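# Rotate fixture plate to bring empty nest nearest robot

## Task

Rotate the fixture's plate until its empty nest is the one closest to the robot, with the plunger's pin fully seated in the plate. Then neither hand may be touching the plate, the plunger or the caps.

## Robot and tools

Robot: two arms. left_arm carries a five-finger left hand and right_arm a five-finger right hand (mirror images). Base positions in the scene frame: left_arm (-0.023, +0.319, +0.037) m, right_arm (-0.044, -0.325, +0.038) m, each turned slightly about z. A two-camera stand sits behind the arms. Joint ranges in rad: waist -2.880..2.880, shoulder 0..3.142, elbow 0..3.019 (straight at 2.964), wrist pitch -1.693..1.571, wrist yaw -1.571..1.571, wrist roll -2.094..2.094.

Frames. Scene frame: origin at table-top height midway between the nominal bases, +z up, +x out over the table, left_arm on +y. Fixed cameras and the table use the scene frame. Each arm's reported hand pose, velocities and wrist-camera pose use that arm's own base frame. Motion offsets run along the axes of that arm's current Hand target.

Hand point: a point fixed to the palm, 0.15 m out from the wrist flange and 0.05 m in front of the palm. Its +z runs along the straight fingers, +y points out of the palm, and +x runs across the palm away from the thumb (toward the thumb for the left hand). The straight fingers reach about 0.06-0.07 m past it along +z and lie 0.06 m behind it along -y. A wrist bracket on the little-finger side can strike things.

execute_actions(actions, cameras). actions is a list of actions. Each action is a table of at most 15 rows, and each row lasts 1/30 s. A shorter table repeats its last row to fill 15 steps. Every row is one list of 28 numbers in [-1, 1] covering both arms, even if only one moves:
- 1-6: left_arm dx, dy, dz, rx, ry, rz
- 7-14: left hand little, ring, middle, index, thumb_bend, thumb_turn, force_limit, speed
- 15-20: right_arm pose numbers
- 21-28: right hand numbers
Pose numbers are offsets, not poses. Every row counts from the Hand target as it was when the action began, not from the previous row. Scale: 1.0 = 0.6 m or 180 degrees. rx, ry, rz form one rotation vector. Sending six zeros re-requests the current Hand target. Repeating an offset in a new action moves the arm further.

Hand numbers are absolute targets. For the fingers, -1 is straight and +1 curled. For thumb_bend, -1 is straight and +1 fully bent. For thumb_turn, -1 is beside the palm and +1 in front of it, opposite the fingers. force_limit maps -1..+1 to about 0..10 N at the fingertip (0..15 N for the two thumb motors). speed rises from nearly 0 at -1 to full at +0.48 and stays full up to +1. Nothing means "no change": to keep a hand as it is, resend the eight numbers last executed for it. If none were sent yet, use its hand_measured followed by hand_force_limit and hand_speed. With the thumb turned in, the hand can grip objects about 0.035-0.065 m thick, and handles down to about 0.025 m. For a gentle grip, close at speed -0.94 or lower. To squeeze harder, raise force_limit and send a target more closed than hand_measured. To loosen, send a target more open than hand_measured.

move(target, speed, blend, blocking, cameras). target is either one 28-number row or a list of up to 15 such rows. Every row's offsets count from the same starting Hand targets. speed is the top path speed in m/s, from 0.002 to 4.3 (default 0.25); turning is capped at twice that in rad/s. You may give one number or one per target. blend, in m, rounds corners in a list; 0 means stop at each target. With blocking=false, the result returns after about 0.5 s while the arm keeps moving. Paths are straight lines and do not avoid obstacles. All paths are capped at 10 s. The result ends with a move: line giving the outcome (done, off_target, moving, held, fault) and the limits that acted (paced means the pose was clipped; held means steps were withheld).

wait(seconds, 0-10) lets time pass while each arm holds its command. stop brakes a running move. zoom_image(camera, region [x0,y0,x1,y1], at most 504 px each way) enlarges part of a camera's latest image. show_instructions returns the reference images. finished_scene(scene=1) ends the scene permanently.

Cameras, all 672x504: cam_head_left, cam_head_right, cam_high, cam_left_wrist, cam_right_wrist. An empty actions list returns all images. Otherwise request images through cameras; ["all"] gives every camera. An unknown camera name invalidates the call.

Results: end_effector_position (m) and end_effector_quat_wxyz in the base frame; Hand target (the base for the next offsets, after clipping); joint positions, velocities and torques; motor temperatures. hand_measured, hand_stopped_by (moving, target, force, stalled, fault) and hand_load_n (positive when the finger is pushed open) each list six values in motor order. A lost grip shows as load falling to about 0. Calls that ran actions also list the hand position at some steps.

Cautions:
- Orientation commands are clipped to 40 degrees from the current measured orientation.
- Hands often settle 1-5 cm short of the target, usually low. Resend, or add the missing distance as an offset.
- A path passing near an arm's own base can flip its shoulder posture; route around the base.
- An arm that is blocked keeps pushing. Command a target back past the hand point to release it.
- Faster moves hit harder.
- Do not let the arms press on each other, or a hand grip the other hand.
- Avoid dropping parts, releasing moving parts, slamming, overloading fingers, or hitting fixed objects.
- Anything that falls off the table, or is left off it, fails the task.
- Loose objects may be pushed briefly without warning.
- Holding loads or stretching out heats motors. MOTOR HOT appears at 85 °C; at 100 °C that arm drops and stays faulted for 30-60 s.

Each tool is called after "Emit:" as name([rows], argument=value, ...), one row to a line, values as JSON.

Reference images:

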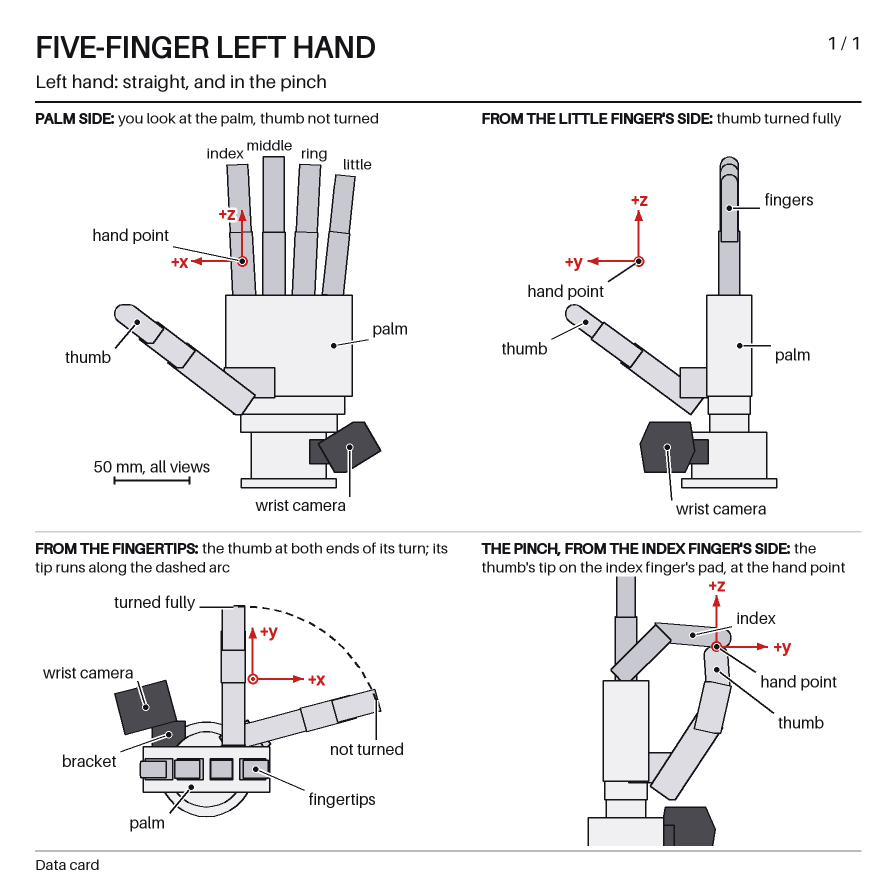

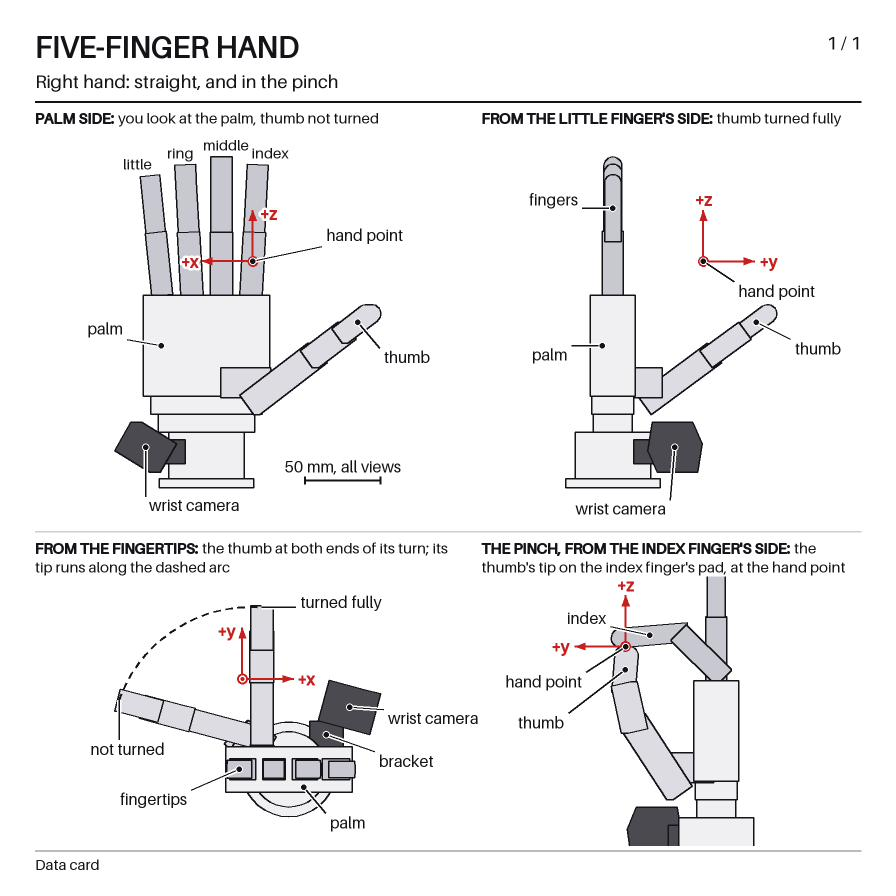

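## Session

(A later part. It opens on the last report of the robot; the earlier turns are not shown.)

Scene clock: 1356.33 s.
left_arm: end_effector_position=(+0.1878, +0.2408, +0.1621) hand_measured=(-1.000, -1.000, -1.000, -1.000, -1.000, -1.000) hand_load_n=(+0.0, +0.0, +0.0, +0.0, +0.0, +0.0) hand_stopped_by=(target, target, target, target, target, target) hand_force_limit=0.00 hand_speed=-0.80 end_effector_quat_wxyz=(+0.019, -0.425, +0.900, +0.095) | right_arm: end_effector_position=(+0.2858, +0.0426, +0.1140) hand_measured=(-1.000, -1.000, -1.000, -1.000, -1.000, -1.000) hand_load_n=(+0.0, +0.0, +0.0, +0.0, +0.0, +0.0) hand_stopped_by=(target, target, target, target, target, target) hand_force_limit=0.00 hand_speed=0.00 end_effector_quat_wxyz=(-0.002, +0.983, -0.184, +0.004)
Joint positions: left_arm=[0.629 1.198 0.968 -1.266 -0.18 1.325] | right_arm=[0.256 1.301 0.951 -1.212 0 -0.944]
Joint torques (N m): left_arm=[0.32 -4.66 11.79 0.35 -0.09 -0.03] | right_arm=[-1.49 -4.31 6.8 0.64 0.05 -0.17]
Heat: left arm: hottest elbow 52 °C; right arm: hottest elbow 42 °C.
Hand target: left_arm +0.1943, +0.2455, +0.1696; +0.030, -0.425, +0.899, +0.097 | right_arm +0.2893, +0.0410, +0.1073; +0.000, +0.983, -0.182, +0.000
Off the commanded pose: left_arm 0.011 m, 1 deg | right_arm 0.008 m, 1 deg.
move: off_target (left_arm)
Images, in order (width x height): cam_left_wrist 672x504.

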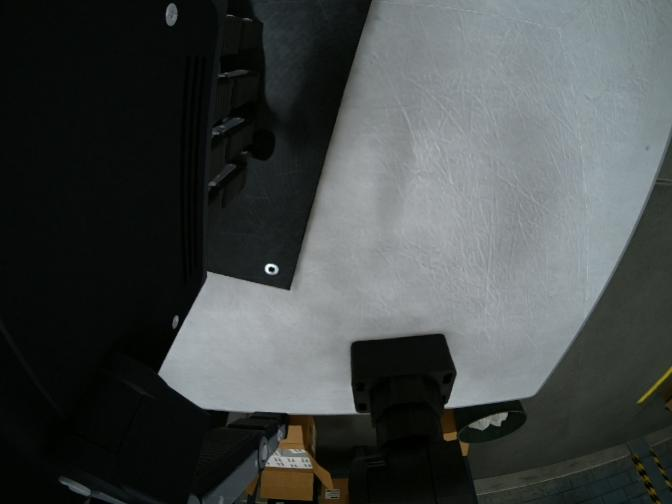

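Emit:
move([
  [0,0,0,0,0,0,-1,-1,-1,-1,-1,-1,0,-0.8,0.002,-0.0127,-0.03,0,0,0,-1,-1,-1,-1,-1,-1,0,0],
  [0,0,0,0,0,0,-1,-1,-1,-1,-1,-1,0,-0.8,0.002,-0.0127,0.0,0,0,0,-1,-1,-1,-1,-1,-1,0,0],
], speed=0.06, cameras=["cam_left_wrist"])

Emit:
zoom_image(camera="cam_left_wrist", region=[200, 70, 300, 170])

Scene clock: 1370.27 s.
left_arm: end_effector_position=(+0.1878, +0.2408, +0.1621) hand_measured=(-1.000, -1.000, -1.000, -1.000, -1.000, -1.000) hand_load_n=(+0.0, +0.0, +0.0, +0.0, +0.0, +0.0) hand_stopped_by=(target, target, target, target, target, target) hand_force_limit=0.00 hand_speed=-0.80 end_effector_quat_wxyz=(+0.019, -0.425, +0.900, +0.095) | right_arm: end_effector_position=(+0.2858, +0.0432, +0.1098) hand_measured=(-1.000, -1.000, -1.000, -1.000, -1.000, -1.000) hand_load_n=(+0.0, +0.5, +0.0, +0.0, +0.0, +0.0) hand_stopped_by=(target, target, target, target, target, target) hand_force_limit=0.00 hand_speed=0.00 end_effector_quat_wxyz=(+0.001, +0.983, -0.183, -0.003)
Joint positions: left_arm=[0.629 1.198 0.968 -1.266 -0.18 1.325] | right_arm=[0.258 1.317 0.951 -1.211 0 -0.944]
Joint torques (N m): left_arm=[0.32 -4.66 11.79 0.34 -0.09 -0.02] | right_arm=[-0.38 -4.54 7.6 0.72 0.09 0.03]
Heat: left arm: hottest elbow 52 °C; right arm: hottest elbow 44 °C.
Hand target: left_arm +0.1943, +0.2455, +0.1696; +0.030, -0.425, +0.899, +0.097 | right_arm +0.2932, +0.0478, +0.1073; +0.000, +0.983, -0.182, +0.000
Off the commanded pose: left_arm 0.011 m, 1 deg | right_arm 0.009 m, 0 deg.
move: off_target (left_arm)
Images, in order (width x height): cam_left_wrist 672x504.

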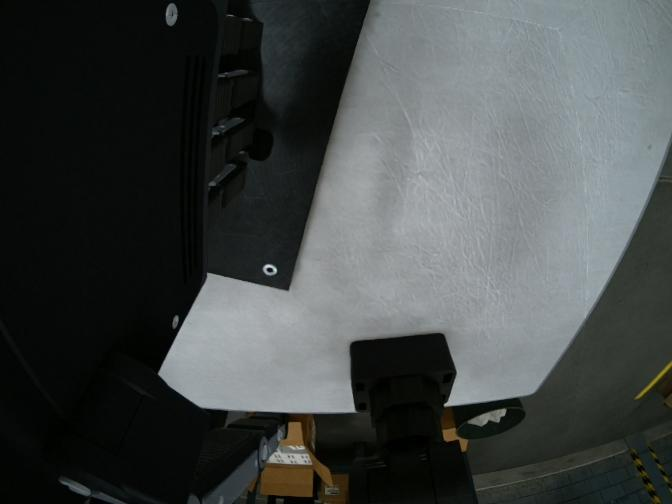

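Scaled by 5.040 from the camera's 672x504 image, which has a finer 960x720 frame.

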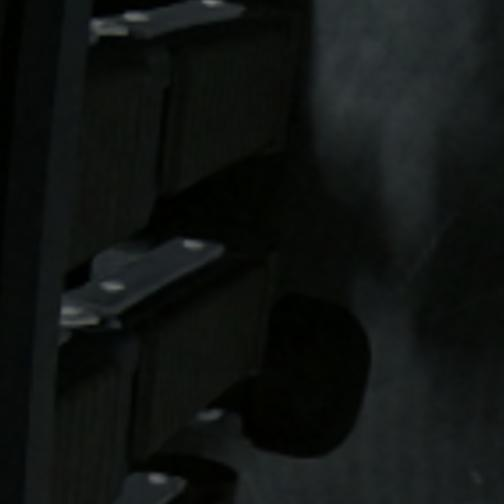

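Emit:
move([
  [0,0,0,0,0,0,-1,-1,-1,-1,-1,-1,0,-0.8,0.0044,0.0,-0.04,0,0,0,-1,-1,-1,-1,-1,-1,0,0],
  [0,0,0,0,0,0,-1,-1,-1,-1,-1,-1,0,-0.8,-0.02,-0.05,-0.09,0,0,0,-1,-1,-1,-1,-1,-1,0,0],
  [0,0,0,0,0,0,-1,-1,-1,-1,-1,-1,0,-0.8,0.0044,0.0077,-0.05,0,0,0,-1,-1,-1,-1,-1,-1,0,0],
  [0,0,0,0,0,0,-1,-1,-1,-1,-1,-1,0,-0.8,0.0044,0.0077,-0.0045,0,0,0,-1,-1,-1,-1,-1,-1,0,0],
], speed=0.08, cameras=["cam_left_wrist"])

Emit:
zoom_image(camera="cam_left_wrist", region=[200, 70, 300, 170])

Scene clock: 1391.77 s.
left_arm: end_effector_position=(+0.1878, +0.2408, +0.1621) hand_measured=(-1.000, -1.000, -1.000, -1.000, -1.000, -1.000) hand_load_n=(+0.0, +0.0, +0.0, +0.0, +0.0, +0.0) hand_stopped_by=(target, target, target, target, target, target) hand_force_limit=0.00 hand_speed=-0.80 end_effector_quat_wxyz=(+0.019, -0.425, +0.900, +0.095) | right_arm: end_effector_position=(+0.2954, +0.0459, +0.1196) hand_measured=(-1.000, -1.000, -1.000, -1.000, -1.000, -1.000) hand_load_n=(+0.0, +0.0, +0.0, +0.0, +0.0, +0.0) hand_stopped_by=(target, target, target, target, target, target) hand_force_limit=0.00 hand_speed=0.00 end_effector_quat_wxyz=(-0.003, +0.983, -0.185, +0.008)
Joint positions: left_arm=[0.629 1.198 0.968 -1.266 -0.18 1.325] | right_arm=[0.258 1.317 0.982 -1.22 0 -0.942]
Joint torques (N m): left_arm=[0.32 -4.66 11.78 0.34 -0.09 -0.02] | right_arm=[-1.08 -4.72 5.71 0.88 0.05 -0.15]
Heat: left arm: hottest elbow 52 °C; right arm: hottest elbow 45 °C.
Hand target: left_arm +0.1943, +0.2455, +0.1696; +0.030, -0.425, +0.899, +0.097 | right_arm +0.2940, +0.0424, +0.1100; +0.000, +0.983, -0.182, +0.000
Off the commanded pose: left_arm 0.011 m, 1 deg | right_arm 0.010 m, 1 deg.
move: off_target (left_arm)
Images, in order (width x height): cam_left_wrist 672x504.

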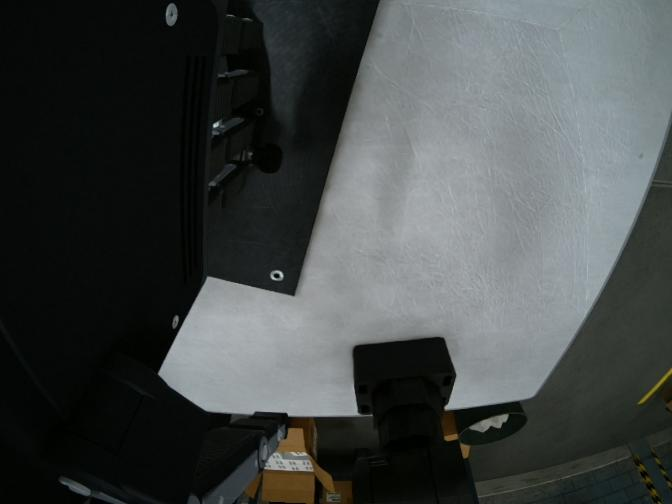

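Scaled by 5.040 from the camera's 672x504 image, which has a finer 960x720 frame.

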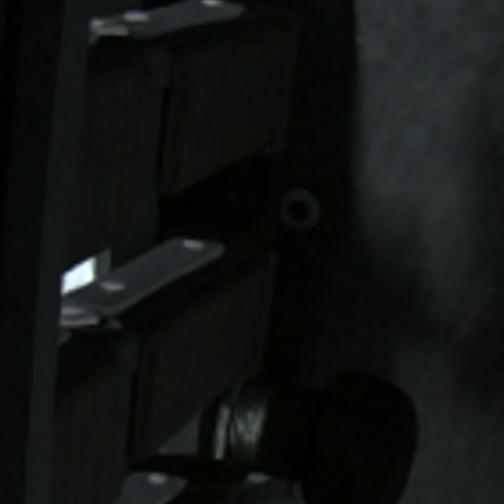

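Emit:
move([
  [0,0,0,0,0,0,-1,-1,-1,-1,-1,-1,0,-0.8,-0.0268,-0.05,-0.085,0,0,0,-1,-1,-1,-1,-1,-1,0,0],
  [0,0,0,0,0,0,-1,-1,-1,-1,-1,-1,0,-0.8,-0.0068,0.003,-0.045,0,0,0,-1,-1,-1,-1,-1,-1,0,0],
  [0,0,0,0,0,0,-1,-1,-1,-1,-1,-1,0,-0.8,-0.0068,0.003,0.0127,0,0,0,-1,-1,-1,-1,-1,-1,0,0],
], speed=0.08, cameras=["cam_left_wrist"])

Emit:
zoom_image(camera="cam_left_wrist", region=[200, 70, 300, 170])

Scene clock: 1418.20 s.
left_arm: end_effector_position=(+0.1878, +0.2408, +0.1621) hand_measured=(-1.000, -1.000, -1.000, -1.000, -1.000, -1.000) hand_load_n=(+0.0, +0.0, +0.0, +0.0, +0.0, +0.0) hand_stopped_by=(target, target, target, target, target, target) hand_force_limit=0.00 hand_speed=-0.80 end_effector_quat_wxyz=(+0.019, -0.425, +0.900, +0.095) | right_arm: end_effector_position=(+0.2912, +0.0457, +0.1128) hand_measured=(-1.000, -1.000, -1.000, -1.000, -1.000, -1.000) hand_load_n=(+0.0, +0.0, +0.0, +0.0, +0.0, +0.0) hand_stopped_by=(target, target, target, target, target, target) hand_force_limit=0.00 hand_speed=0.00 end_effector_quat_wxyz=(-0.004, +0.983, -0.185, +0.009)
Joint positions: left_arm=[0.629 1.198 0.968 -1.266 -0.18 1.325] | right_arm=[0.261 1.31 0.957 -1.199 0 -0.939]
Joint torques (N m): left_arm=[0.26 -4.66 11.79 0.34 -0.09 -0.02] | right_arm=[-1.73 -4.19 5.7 0.87 0.06 -0.14]
Heat: left arm: hottest elbow 52 °C; right arm: hottest elbow 43 °C.
Hand target: left_arm +0.1943, +0.2455, +0.1696; +0.030, -0.425, +0.899, +0.097 | right_arm +0.2896, +0.0423, +0.1024; +0.000, +0.983, -0.182, +0.000
Off the commanded pose: left_arm 0.011 m, 1 deg | right_arm 0.011 m, 1 deg.
move: off_target (left_arm, right_arm)
Images, in order (width x height): cam_left_wrist 672x504.

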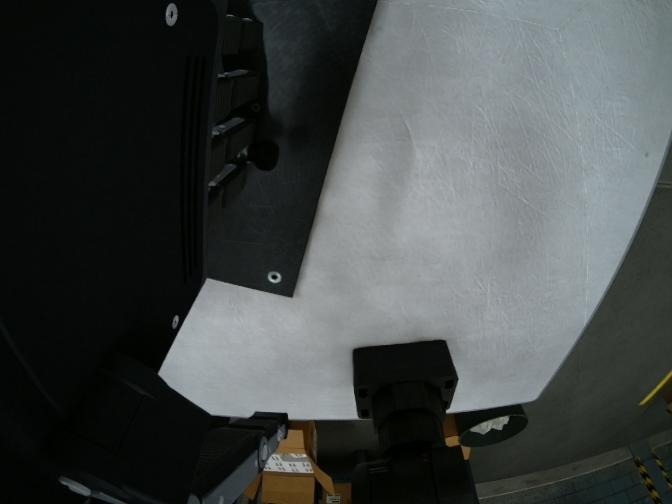

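Scaled by 5.040 from the camera's 672x504 image, which has a finer 960x720 frame.

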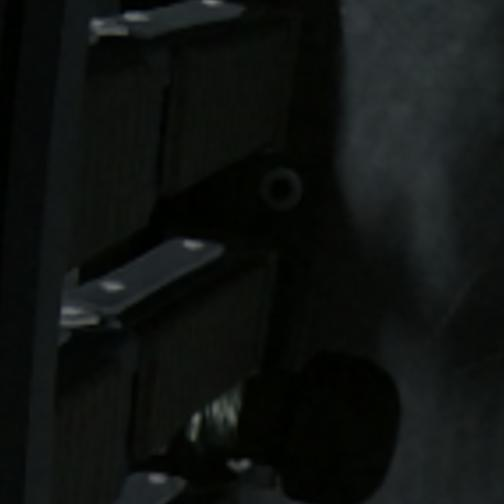

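Emit:
move(target=[0,0,0,0,0,0,-1,-1,-1,-1,-1,-1,0,-0.8,-0.0042,0.0,0.010,0,0,0,-1,-1,-1,-1,-1,-1,0,0], speed=0.04, cameras=["cam_left_wrist"])

Emit:
zoom_image(camera="cam_left_wrist", region=[200, 70, 300, 170])

Scene clock: 1429.50 s.
left_arm: end_effector_position=(+0.1878, +0.2408, +0.1621) hand_measured=(-1.000, -1.000, -1.000, -1.000, -1.000, -1.000) hand_load_n=(+0.0, +0.0, +0.0, +0.0, +0.0, +0.0) hand_stopped_by=(target, target, target, target, target, target) hand_force_limit=0.00 hand_speed=-0.80 end_effector_quat_wxyz=(+0.019, -0.425, +0.900, +0.095) | right_arm: end_effector_position=(+0.2893, +0.0452, +0.1071) hand_measured=(-1.000, -1.000, -1.000, -1.000, -1.000, -1.000) hand_load_n=(+0.0, +0.0, +0.0, +0.0, -0.5, +0.0) hand_stopped_by=(target, target, target, target, target, target) hand_force_limit=0.00 hand_speed=0.00 end_effector_quat_wxyz=(-0.004, +0.983, -0.185, +0.009)
Joint positions: left_arm=[0.629 1.198 0.968 -1.266 -0.18 1.325] | right_arm=[0.261 1.31 0.941 -1.182 0 -0.939]
Joint torques (N m): left_arm=[0.32 -4.66 11.79 0.34 -0.09 -0.02] | right_arm=[-1.67 -4.31 5.6 1.09 0.04 -0.1]
Heat: left arm: hottest elbow 52 °C; right arm: hottest elbow 43 °C.
Hand target: left_arm +0.1943, +0.2455, +0.1696; +0.030, -0.425, +0.899, +0.097 | right_arm +0.2872, +0.0431, +0.0964; +0.000, +0.983, -0.182, +0.000
Off the commanded pose: left_arm 0.011 m, 1 deg | right_arm 0.011 m, 1 deg.
move: off_target (left_arm, right_arm)
Images, in order (width x height): cam_left_wrist 672x504.

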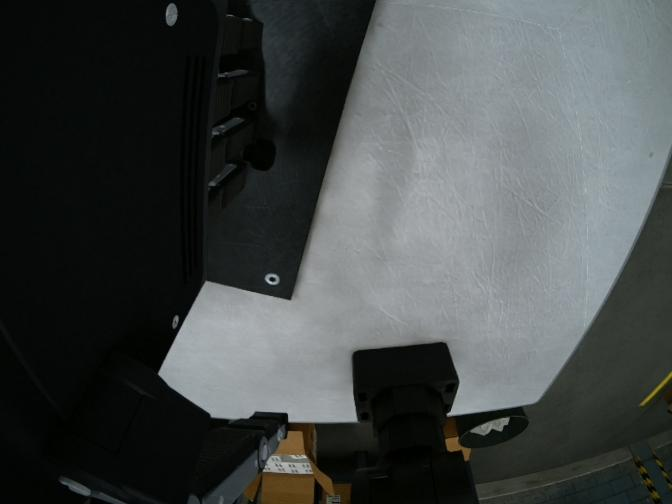

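Scaled by 5.040 from the camera's 672x504 image, which has a finer 960x720 frame.

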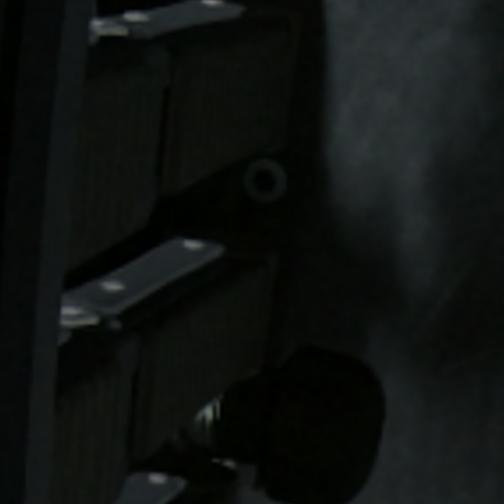

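Emit:
move(target=[0,0,0,0,0,0,-1,-1,-1,-1,-1,-1,0,-0.8,0.001,-0.001,0.010,0,0,0,-1,-1,-1,-1,-1,-1,0,0], speed=0.04, cameras=["cam_left_wrist"])

Emit:
zoom_image(camera="cam_left_wrist", region=[200, 70, 300, 170])

Scene clock: 1439.63 s.
left_arm: end_effector_position=(+0.1878, +0.2408, +0.1621) hand_measured=(-1.000, -1.000, -1.000, -1.000, -1.000, -1.000) hand_load_n=(+0.0, +0.0, +0.0, +0.0, +0.0, +0.0) hand_stopped_by=(target, target, target, target, target, target) hand_force_limit=0.00 hand_speed=-0.80 end_effector_quat_wxyz=(+0.019, -0.425, +0.900, +0.095) | right_arm: end_effector_position=(+0.2901, +0.0454, +0.1010) hand_measured=(-1.000, -1.000, -1.000, -1.000, -1.000, -1.000) hand_load_n=(+0.0, +0.0, +0.0, +0.0, +0.0, +0.5) hand_stopped_by=(target, target, target, target, target, target) hand_force_limit=0.00 hand_speed=0.00 end_effector_quat_wxyz=(-0.004, +0.983, -0.185, +0.009)
Joint positions: left_arm=[0.629 1.198 0.968 -1.266 -0.18 1.325] | right_arm=[0.261 1.318 0.932 -1.164 0 -0.939]
Joint torques (N m): left_arm=[0.26 -4.66 11.79 0.35 -0.09 -0.02] | right_arm=[-1.26 -3.66 5.56 0.99 0.06 -0.08]
Heat: left arm: hottest elbow 52 °C; right arm: hottest elbow 42 °C.
Hand target: left_arm +0.1943, +0.2455, +0.1696; +0.030, -0.425, +0.899, +0.097 | right_arm +0.2879, +0.0435, +0.0903; +0.000, +0.983, -0.182, +0.000
Off the commanded pose: left_arm 0.011 m, 1 deg | right_arm 0.011 m, 1 deg.
move: off_target (left_arm, right_arm)
Images, in order (width x height): cam_left_wrist 672x504.

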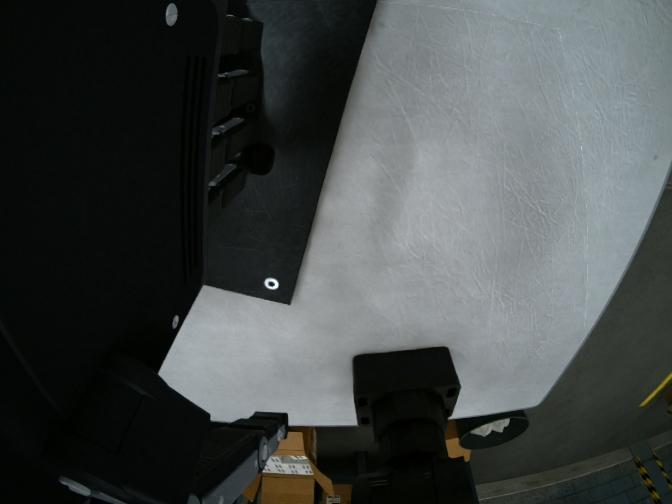

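Scaled by 5.040 from the camera's 672x504 image, which has a finer 960x720 frame.

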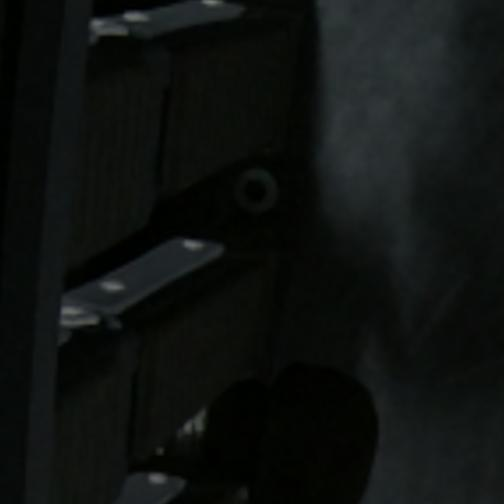

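Emit:
move(target=[0,0,0,0,0,0,-1,-1,-1,-1,-1,-1,0,-0.8,-0.002,-0.000,0.010,0,0,0,-1,-1,-1,-1,-1,-1,0,0], speed=0.04, cameras=["cam_left_wrist"])

Emit:
zoom_image(camera="cam_left_wrist", region=[200, 70, 300, 170])

Scene clock: 1453.30 s.
left_arm: end_effector_position=(+0.1878, +0.2408, +0.1621) hand_measured=(-1.000, -1.000, -1.000, -1.000, -1.000, -1.000) hand_load_n=(+0.0, +0.0, +0.0, +0.0, +0.0, +0.0) hand_stopped_by=(target, target, target, target, target, target) hand_force_limit=0.00 hand_speed=-0.80 end_effector_quat_wxyz=(+0.019, -0.425, +0.900, +0.095) | right_arm: end_effector_position=(+0.2893, +0.0452, +0.0967) hand_measured=(-1.000, -1.000, -1.000, -1.000, -1.000, -1.000) hand_load_n=(+0.0, +0.0, +0.0, -0.5, +0.0, +0.0) hand_stopped_by=(target, target, target, target, target, target) hand_force_limit=0.00 hand_speed=0.00 end_effector_quat_wxyz=(-0.004, +0.983, -0.185, +0.010)
Joint positions: left_arm=[0.629 1.198 0.968 -1.266 -0.18 1.325] | right_arm=[0.261 1.321 0.922 -1.151 0 -0.939]
Joint torques (N m): left_arm=[0.26 -4.66 11.78 0.35 -0.09 -0.02] | right_arm=[-1.73 -4.19 5.52 0.99 0.08 -0.08]
Heat: left arm: hottest elbow 52 °C; right arm: hottest elbow 42 °C.
Hand target: left_arm +0.1943, +0.2455, +0.1696; +0.030, -0.425, +0.899, +0.097 | right_arm +0.2868, +0.0439, +0.0843; +0.000, +0.983, -0.182, +0.000
Off the commanded pose: left_arm 0.011 m, 1 deg | right_arm 0.013 m, 1 deg.
move: off_target (left_arm, right_arm)
Images, in order (width x height): cam_left_wrist 672x504.

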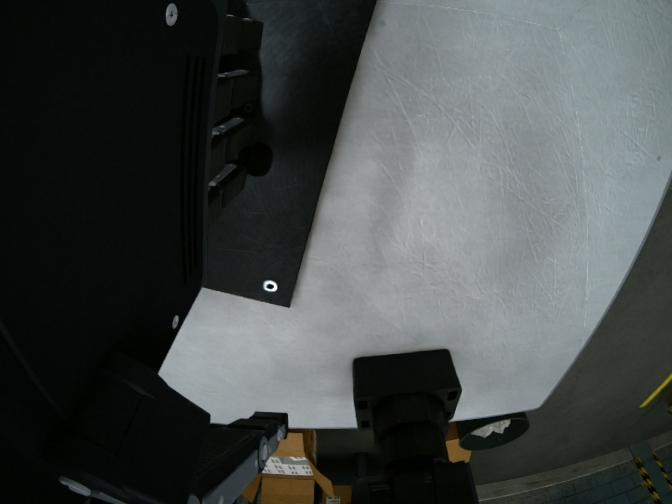

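Scaled by 5.040 from the camera's 672x504 image, which has a finer 960x720 frame.

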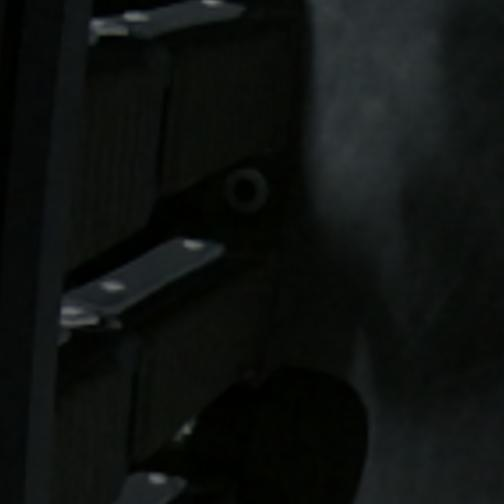

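Emit:
move(target=[0,0,0,0,0,0,-1,-1,-1,-1,-1,-1,0,-0.8,0.0,0.025,0.004,0,0,0,-1,-1,-1,-1,-1,-1,0,0], speed=0.04, cameras=["cam_left_wrist"])

Emit:
zoom_image(camera="cam_left_wrist", region=[200, 70, 300, 170])

Scene clock: 1468.97 s.
left_arm: end_effector_position=(+0.1878, +0.2408, +0.1621) hand_measured=(-1.000, -1.000, -1.000, -1.000, -1.000, -1.000) hand_load_n=(+0.0, +0.0, +0.0, +0.0, +0.0, +0.0) hand_stopped_by=(target, target, target, target, target, target) hand_force_limit=0.00 hand_speed=-0.80 end_effector_quat_wxyz=(+0.019, -0.425, +0.900, +0.095) | right_arm: end_effector_position=(+0.2892, +0.0414, +0.0946) hand_measured=(-1.000, -1.000, -1.000, -1.000, -1.000, -1.000) hand_load_n=(+0.0, +0.0, +0.0, +0.5, +0.0, +0.0) hand_stopped_by=(target, target, target, target, target, target) hand_force_limit=0.00 hand_speed=0.00 end_effector_quat_wxyz=(-0.012, +0.983, -0.183, +0.010)
Joint positions: left_arm=[0.629 1.198 0.968 -1.266 -0.18 1.325] | right_arm=[0.242 1.314 0.912 -1.141 -0.015 -0.959]
Joint torques (N m): left_arm=[0.32 -4.6 11.79 0.35 -0.09 -0.02] | right_arm=[-1.96 -4.07 4.31 0.91 0.66 -0.15]
Heat: left arm: hottest elbow 52 °C; right arm: hottest elbow 42 °C.
Hand target: left_arm +0.1943, +0.2455, +0.1696; +0.030, -0.425, +0.899, +0.097 | right_arm +0.2814, +0.0300, +0.0819; +0.000, +0.983, -0.182, +0.000
Off the commanded pose: left_arm 0.011 m, 1 deg | right_arm 0.019 m, 2 deg.
move: off_target (left_arm, right_arm)
Images, in order (width x height): cam_left_wrist 672x504.

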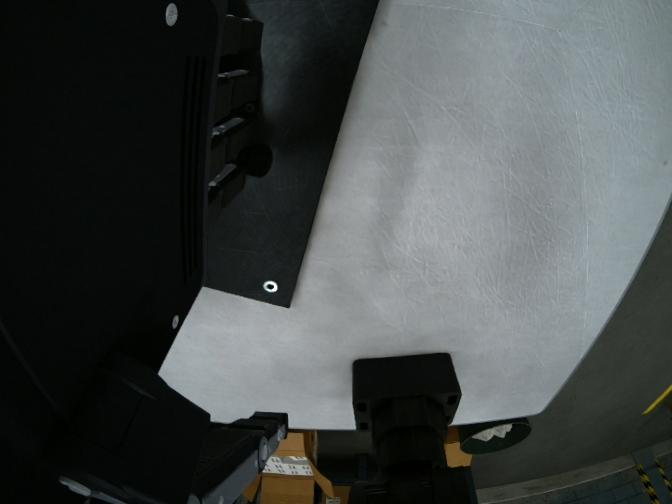

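Scaled by 5.040 from the camera's 672x504 image, which has a finer 960x720 frame.

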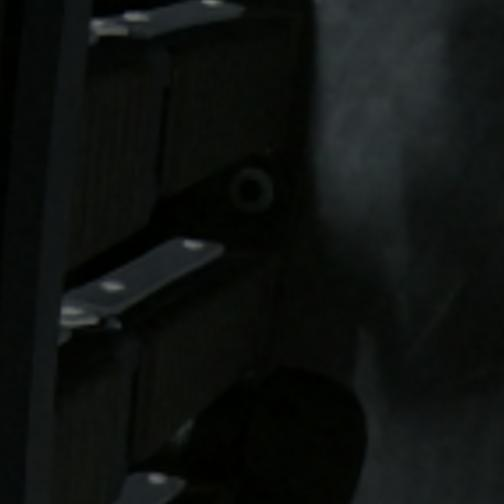

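Emit:
move(target=[0,0,0,0,0,0,-1,-1,-1,-1,-1,-1,0,-0.8,0.0,0.025,0.0,0,0,0,-1,-1,-1,-1,-1,-1,0,0], speed=0.04, cameras=["cam_left_wrist"])

Emit:
zoom_image(camera="cam_left_wrist", region=[200, 70, 300, 170])

Scene clock: 1485.47 s.
left_arm: end_effector_position=(+0.1878, +0.2408, +0.1621) hand_measured=(-1.000, -1.000, -1.000, -1.000, -1.000, -1.000) hand_load_n=(+0.0, +0.0, +0.0, +0.0, +0.0, +0.0) hand_stopped_by=(target, target, target, target, target, target) hand_force_limit=0.00 hand_speed=-0.80 end_effector_quat_wxyz=(+0.019, -0.425, +0.900, +0.095) | right_arm: end_effector_position=(+0.2863, +0.0380, +0.0934) hand_measured=(-1.000, -1.000, -1.000, -1.000, -1.000, -1.000) hand_load_n=(-0.5, +0.0, +0.0, +0.5, +0.0, +0.0) hand_stopped_by=(target, target, target, target, target, target) hand_force_limit=0.00 hand_speed=0.00 end_effector_quat_wxyz=(-0.025, +0.983, -0.182, +0.011)
Joint positions: left_arm=[0.629 1.198 0.968 -1.266 -0.18 1.325] | right_arm=[0.222 1.295 0.896 -1.132 -0.039 -0.982]
Joint torques (N m): left_arm=[0.32 -4.66 11.79 0.34 -0.09 -0.02] | right_arm=[-3.43 -4.89 3.86 0.03 1.58 -0.32]
Heat: left arm: hottest elbow 52 °C; right arm: hottest elbow 41 °C.
Hand target: left_arm +0.1943, +0.2455, +0.1696; +0.030, -0.425, +0.899, +0.097 | right_arm +0.2762, +0.0160, +0.0820; +0.000, +0.983, -0.182, +0.000
Off the commanded pose: left_arm 0.011 m, 1 deg | right_arm 0.027 m, 3 deg.
move: off_target (left_arm, right_arm)
Images, in order (width x height): cam_left_wrist 672x504.

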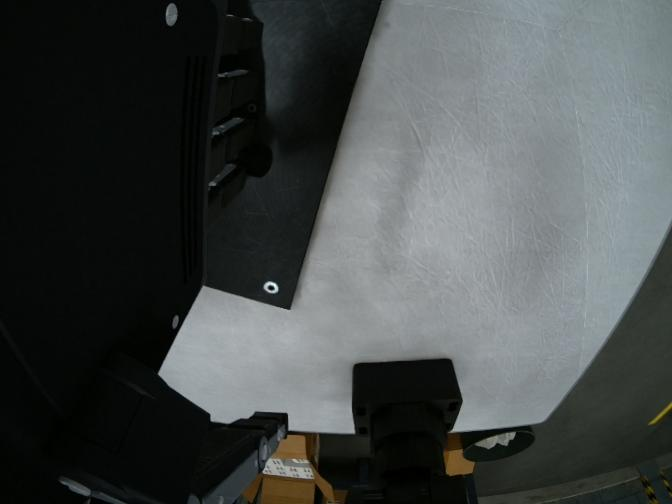

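Scaled by 5.040 from the camera's 672x504 image, which has a finer 960x720 frame.

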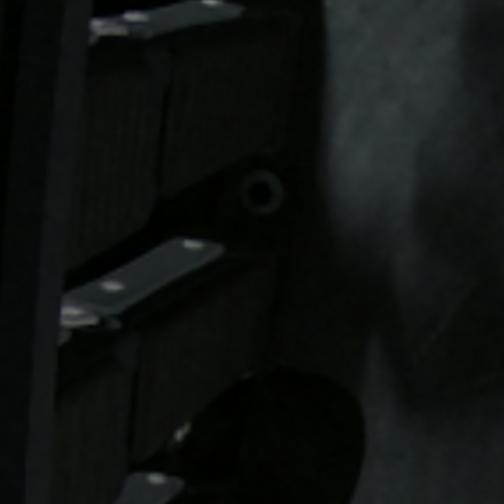

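Emit:
move(target=[0,0,0,0,0,0,-1,-1,-1,-1,-1,-1,0,-0.8,0.0,0.025,0.0,-0.03,0,0,-1,-1,-1,-1,-1,-1,0,0], speed=0.04, cameras=["cam_left_wrist"])

Emit:
zoom_image(camera="cam_left_wrist", region=[200, 70, 300, 170])

Scene clock: 1496.30 s.
left_arm: end_effector_position=(+0.1878, +0.2408, +0.1621) hand_measured=(-1.000, -1.000, -1.000, -1.000, -1.000, -1.000) hand_load_n=(+0.0, +0.0, +0.0, +0.0, +0.0, +0.0) hand_stopped_by=(target, target, target, target, target, target) hand_force_limit=0.00 hand_speed=-0.80 end_effector_quat_wxyz=(+0.019, -0.425, +0.900, +0.095) | right_arm: end_effector_position=(+0.2859, +0.0367, +0.0944) hand_measured=(-1.000, -1.000, -1.000, -1.000, -1.000, -1.000) hand_load_n=(+0.0, +0.0, +0.0, +2.0, +0.0, +0.0) hand_stopped_by=(target, target, target, target, target, target) hand_force_limit=0.00 hand_speed=0.00 end_effector_quat_wxyz=(-0.011, +0.984, -0.177, +0.015)
Joint positions: left_arm=[0.629 1.198 0.968 -1.266 -0.18 1.325] | right_arm=[0.237 1.295 0.896 -1.135 -0.009 -0.978]
Joint torques (N m): left_arm=[0.26 -4.66 11.79 0.34 -0.09 -0.02] | right_arm=[-3.37 -3.25 4.42 -0.91 3.57 -0.24]
Heat: left arm: hottest elbow 53 °C; right arm: hottest elbow 41 °C.
Hand target: left_arm +0.1943, +0.2455, +0.1696; +0.030, -0.425, +0.899, +0.097 | right_arm +0.2708, +0.0019, +0.0820; +0.046, +0.982, -0.182, -0.009
Off the commanded pose: left_arm 0.011 m, 1 deg | right_arm 0.040 m, 7 deg.
move: off_target (left_arm, right_arm)
Images, in order (width x height): cam_left_wrist 672x504.

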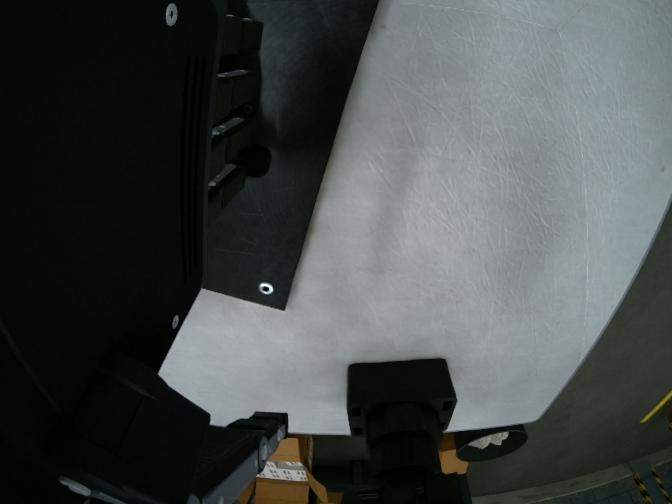

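Scaled by 5.040 from the camera's 672x504 image, which has a finer 960x720 frame.

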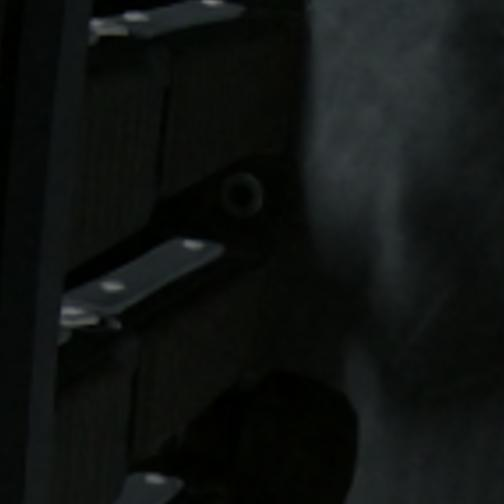

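Emit:
move(target=[0,0,0,0,0,0,-1,-1,-1,-1,-1,-1,0,-0.8,0.0,0.03,0.0,-0.0,0,0,-1,-1,-1,-1,-1,-1,0,0], speed=0.04, cameras=["cam_left_wrist"])

Emit:
zoom_image(camera="cam_left_wrist", region=[200, 70, 300, 170])

Scene clock: 1533.50 s.
left_arm: end_effector_position=(+0.1878, +0.2408, +0.1621) hand_measured=(-1.000, -1.000, -1.000, -1.000, -1.000, -1.000) hand_load_n=(+0.0, +0.0, +0.0, +0.0, +0.0, +0.0) hand_stopped_by=(target, target, target, target, target, target) hand_force_limit=0.00 hand_speed=-0.80 end_effector_quat_wxyz=(+0.019, -0.425, +0.900, +0.095) | right_arm: end_effector_position=(+0.2693, -0.0115, +0.0904) hand_measured=(-1.000, -1.000, -1.000, -1.000, -1.000, -1.000) hand_load_n=(+0.0, +0.0, +0.0, +0.0, +0.0, +0.0) hand_stopped_by=(target, target, target, target, target, target) hand_force_limit=0.00 hand_speed=0.00 end_effector_quat_wxyz=(+0.041, +0.982, -0.186, +0.005)
Joint positions: left_arm=[0.629 1.198 0.968 -1.266 -0.18 1.325] | right_arm=[0.152 1.281 0.852 -1.16 0.08 -1.042]
Joint torques (N m): left_arm=[0.32 -4.66 11.79 0.34 -0.09 -0.02] | right_arm=[-2.2 -3.19 5.64 -0.03 0.24 -0.09]
Motor temperatures (°C): left_arm=[27 34 53 29 31 27] | right_arm=[32 32 40 31 54 31]
Heat: left arm: hottest elbow 53 °C; right arm: hottest wrist yaw 54 °C.
Hand target: left_arm +0.1943, +0.2455, +0.1696; +0.030, -0.425, +0.899, +0.097 | right_arm +0.2643, -0.0148, +0.0837; +0.046, +0.982, -0.182, -0.009
Off the commanded pose: left_arm 0.011 m, 1 deg | right_arm 0.009 m, 2 deg.
move: off_target (left_arm)
Images, in order (width x height): cam_left_wrist 672x504.

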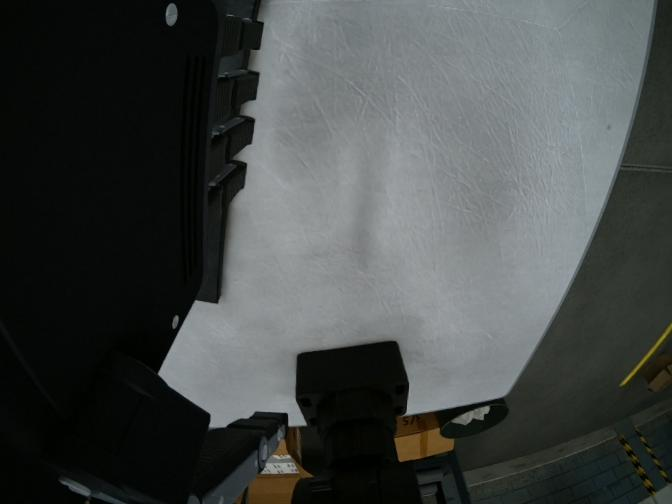

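Scaled by 5.040 from the camera's 672x504 image, which has a finer 960x720 frame.

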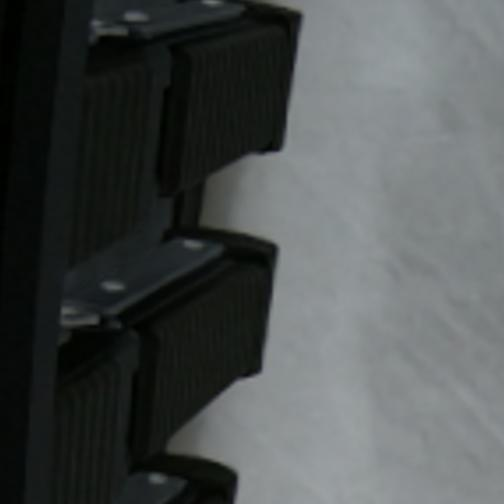

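Emit:
move([
  [0,0,0,0,0,0,-1,-1,-1,-1,-1,-1,0,-0.8,0.0,0.0,-0.1,0.0,0,0,-1,-1,-1,-1,-1,-1,0,0],
  [0,0,0,0,0,0,-1,-1,-1,-1,-1,-1,0,-0.8,0.0,-0.2,-0.1,0.03,0,0,-1,-1,-1,-1,-1,-1,0,0],
], speed=0.12, cameras=["cam_left_wrist","cam_high"])

Emit:
zoom_image(camera="cam_left_wrist", region=[280, 60, 440, 220])

Scene clock: 1567.50 s.
left_arm: end_effector_position=(+0.1878, +0.2408, +0.1621) hand_measured=(-1.000, -1.000, -1.000, -1.000, -1.000, -1.000) hand_load_n=(+0.0, +0.0, +0.0, +0.0, +0.0, +0.0) hand_stopped_by=(target, target, target, target, target, target) hand_force_limit=0.00 hand_speed=-0.80 end_effector_quat_wxyz=(+0.019, -0.425, +0.900, +0.095) | right_arm: end_effector_position=(+0.2898, +0.0909, +0.1254) hand_measured=(-1.000, -1.000, -1.000, -1.000, -1.000, -1.000) hand_load_n=(+0.0, +0.0, +0.0, +0.0, +0.0, +0.0) hand_stopped_by=(target, target, target, target, target, target) hand_force_limit=0.00 hand_speed=0.00 end_effector_quat_wxyz=(+0.010, +0.984, -0.179, -0.016)
Joint positions: left_arm=[0.629 1.198 0.968 -1.266 -0.18 1.325] | right_arm=[0.383 1.376 1.044 -1.277 0 -0.828]
Joint torques (N m): left_arm=[0.32 -4.66 11.78 0.34 -0.09 -0.02] | right_arm=[-0.56 -5.19 10.3 0.8 0.03 0.08]
Motor temperatures (°C): left_arm=[27 34 53 29 31 27] | right_arm=[31 32 40 31 37 31]
Heat: left arm: hottest elbow 53 °C; right arm: hottest elbow 40 °C.
Hand target: left_arm +0.1943, +0.2455, +0.1696; +0.030, -0.425, +0.899, +0.097 | right_arm +0.3091, +0.1019, +0.1320; +0.000, +0.983, -0.182, +0.000
Off the commanded pose: left_arm 0.011 m, 1 deg | right_arm 0.023 m, 2 deg.
move: off_target (left_arm, right_arm)
Images, in order (width x height): cam_high 672x504, cam_left_wrist 672x504.

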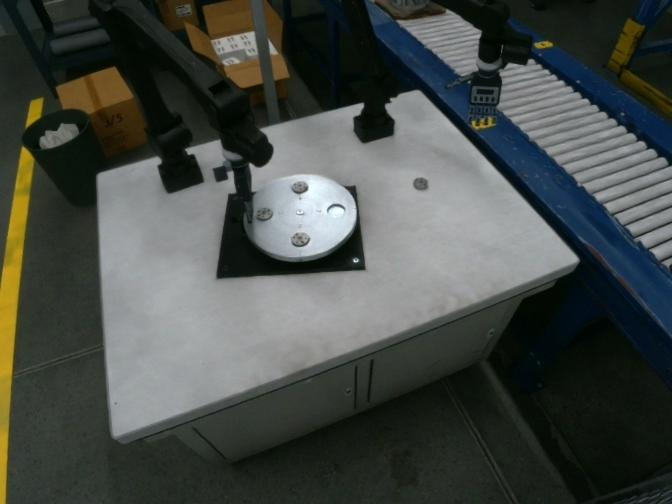

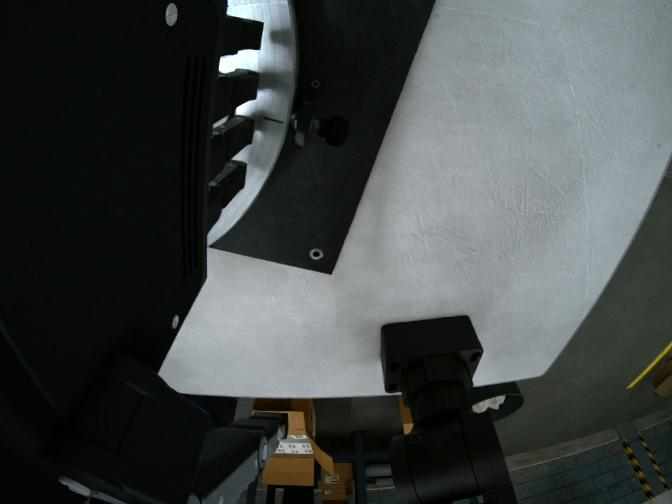

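Scaled by 3.150 from the camera's 672x504 image, which has a finer 960x720 frame.

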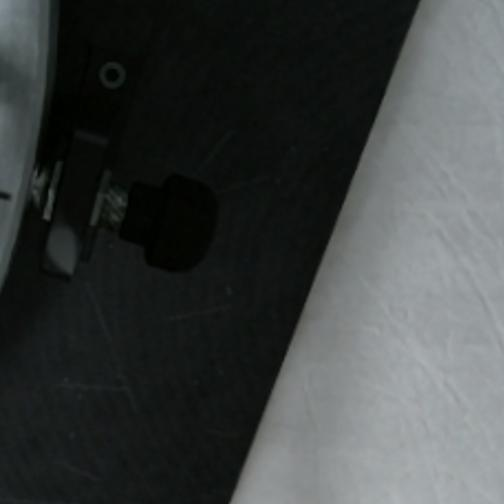

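Emit:
move([
  [0,0,0,0,0,0,-1,-1,-1,-1,-1,-1,0,-0.8,-0.0208,0.0525,-0.0487,0,0,0,-1,-1,0.1,-1,-1,-1,0,0],
  [0,0,0,0,0,0,-1,-1,-1,-1,-1,-1,0,-0.8,-0.0088,0.1055,-0.0087,0.0,0,0,-1,-1,0.1,-1,-1,-1,0,0],
  [0,0,0,0,0,0,-1,-1,-1,-1,-1,-1,0,-0.8,-0.0088,0.1055,0.0493,0.0,0,0,-1,-1,0.1,-1,-1,-1,0,0],
], speed=0.08, cameras=["cam_left_wrist"])

Emit:
zoom_image(camera="cam_left_wrist", region=[200, 70, 300, 170])

Scene clock: 1763.33 s.
left_arm: end_effector_position=(+0.1878, +0.2408, +0.1621) hand_measured=(-1.000, -1.000, -1.000, -1.000, -1.000, -1.000) hand_load_n=(+0.0, +0.0, +0.0, +0.0, +0.0, +0.0) hand_stopped_by=(target, target, target, target, target, target) hand_force_limit=0.00 hand_speed=-0.80 end_effector_quat_wxyz=(+0.019, -0.425, +0.900, +0.095) | right_arm: end_effector_position=(+0.2830, +0.0484, +0.1126) hand_measured=(-1.000, -1.000, +0.100, -1.000, -1.000, -1.000) hand_load_n=(+0.0, -0.5, +0.0, +0.0, +0.0, +0.0) hand_stopped_by=(target, target, target, target, target, target) hand_force_limit=0.00 hand_speed=0.00 end_effector_quat_wxyz=(-0.004, +0.983, -0.184, +0.009)
Joint positions: left_arm=[0.629 1.198 0.968 -1.266 -0.18 1.325] | right_arm=[0.274 1.291 0.94 -1.2 0 -0.926]
Joint torques (N m): left_arm=[0.32 -4.66 11.78 0.34 -0.09 -0.02] | right_arm=[-2.14 -4.37 5.79 0.85 0.06 -0.14]
Motor temperatures (°C): left_arm=[27 34 54 29 31 27] | right_arm=[31 33 54 31 32 31]
Heat: left arm: hottest elbow 54 °C; right arm: hottest elbow 54 °C.
Hand target: left_arm +0.1943, +0.2455, +0.1696; +0.030, -0.425, +0.899, +0.097 | right_arm +0.2815, +0.0448, +0.1024; +0.000, +0.983, -0.182, +0.000
Off the commanded pose: left_arm 0.011 m, 1 deg | right_arm 0.011 m, 1 deg.
move: off_target (left_arm, right_arm)
Images, in order (width x height): cam_left_wrist 672x504.

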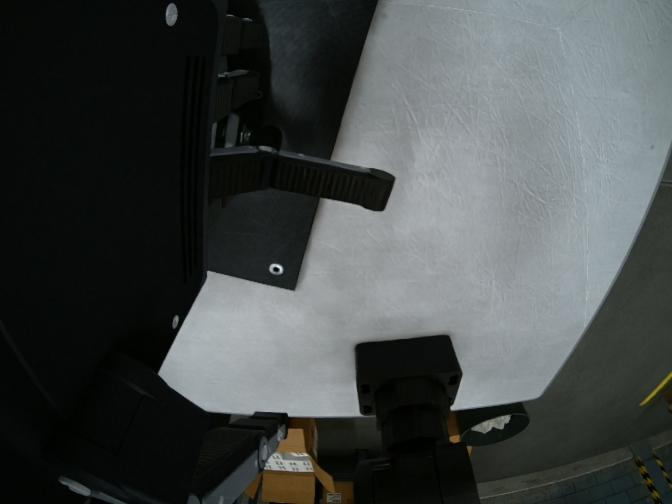

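Scaled by 5.040 from the camera's 672x504 image, which has a finer 960x720 frame.

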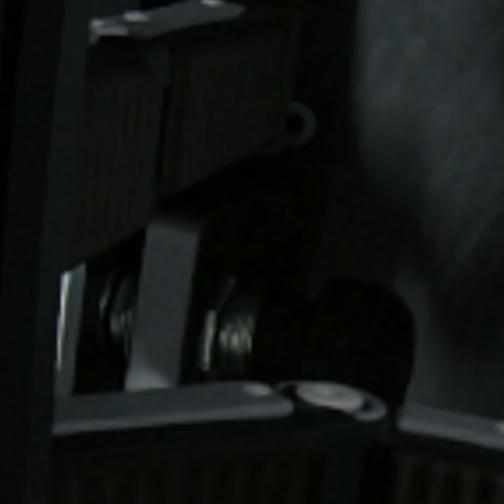

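Emit:
move(target=[0,0,0,0,0,0,-1,-1,-1,-1,-1,-1,0,-0.8,0.0,0.002,0.022,0.0,0,0,-1,-1,0.1,-1,-1,-1,0,0], speed=0.04, cameras=["cam_left_wrist"])

Emit:
zoom_image(camera="cam_left_wrist", region=[200, 70, 300, 170])

Scene clock: 1783.07 s.
left_arm: end_effector_position=(+0.1878, +0.2408, +0.1621) hand_measured=(-1.000, -1.000, -1.000, -1.000, -1.000, -1.000) hand_load_n=(+0.0, +0.0, +0.0, +0.0, +0.0, +0.0) hand_stopped_by=(target, target, target, target, target, target) hand_force_limit=0.00 hand_speed=-0.80 end_effector_quat_wxyz=(+0.019, -0.425, +0.900, +0.095) | right_arm: end_effector_position=(+0.2828, +0.0475, +0.0997) hand_measured=(-1.000, -1.000, +0.100, -1.000, -1.000, -1.000) hand_load_n=(+0.0, +0.0, +0.0, +0.0, +0.0, +0.0) hand_stopped_by=(target, target, target, target, target, target) hand_force_limit=0.00 hand_speed=0.00 end_effector_quat_wxyz=(-0.005, +0.983, -0.184, +0.009)
Joint positions: left_arm=[0.629 1.198 0.968 -1.266 -0.18 1.325] | right_arm=[0.272 1.302 0.914 -1.162 0 -0.929]
Joint torques (N m): left_arm=[0.32 -4.6 11.79 0.34 -0.09 -0.02] | right_arm=[-2.32 -4.19 5.7 0.61 0.09 -0.1]
Heat: left arm: hottest elbow 54 °C; right arm: hottest elbow 52 °C.
Hand target: left_arm +0.1943, +0.2455, +0.1696; +0.030, -0.425, +0.899, +0.097 | right_arm +0.2810, +0.0437, +0.0892; +0.000, +0.983, -0.182, +0.000
Off the commanded pose: left_arm 0.011 m, 1 deg | right_arm 0.011 m, 1 deg.
move: off_target (left_arm, right_arm)
Images, in order (width x height): cam_left_wrist 672x504.

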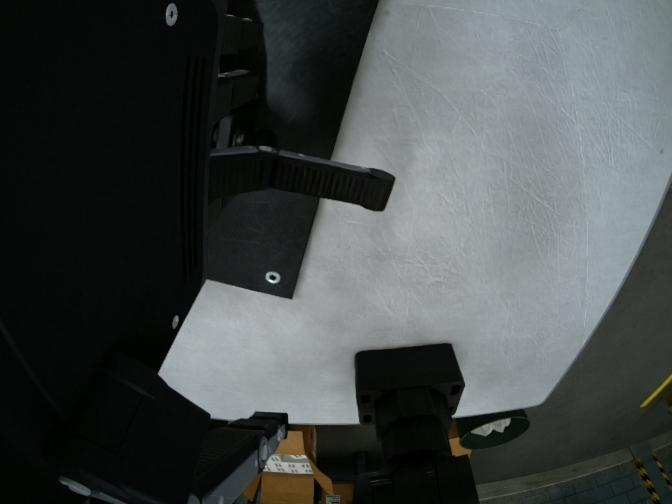

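Scaled by 5.040 from the camera's 672x504 image, which has a finer 960x720 frame.

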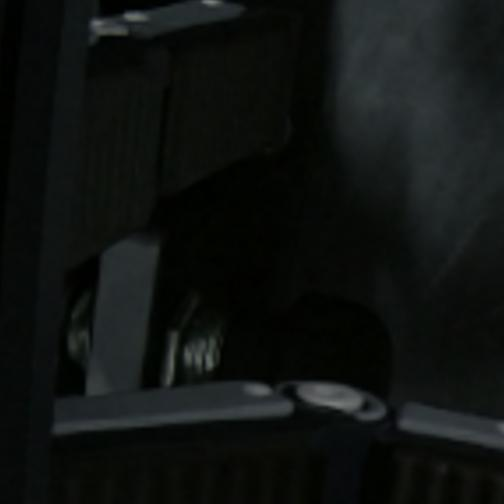

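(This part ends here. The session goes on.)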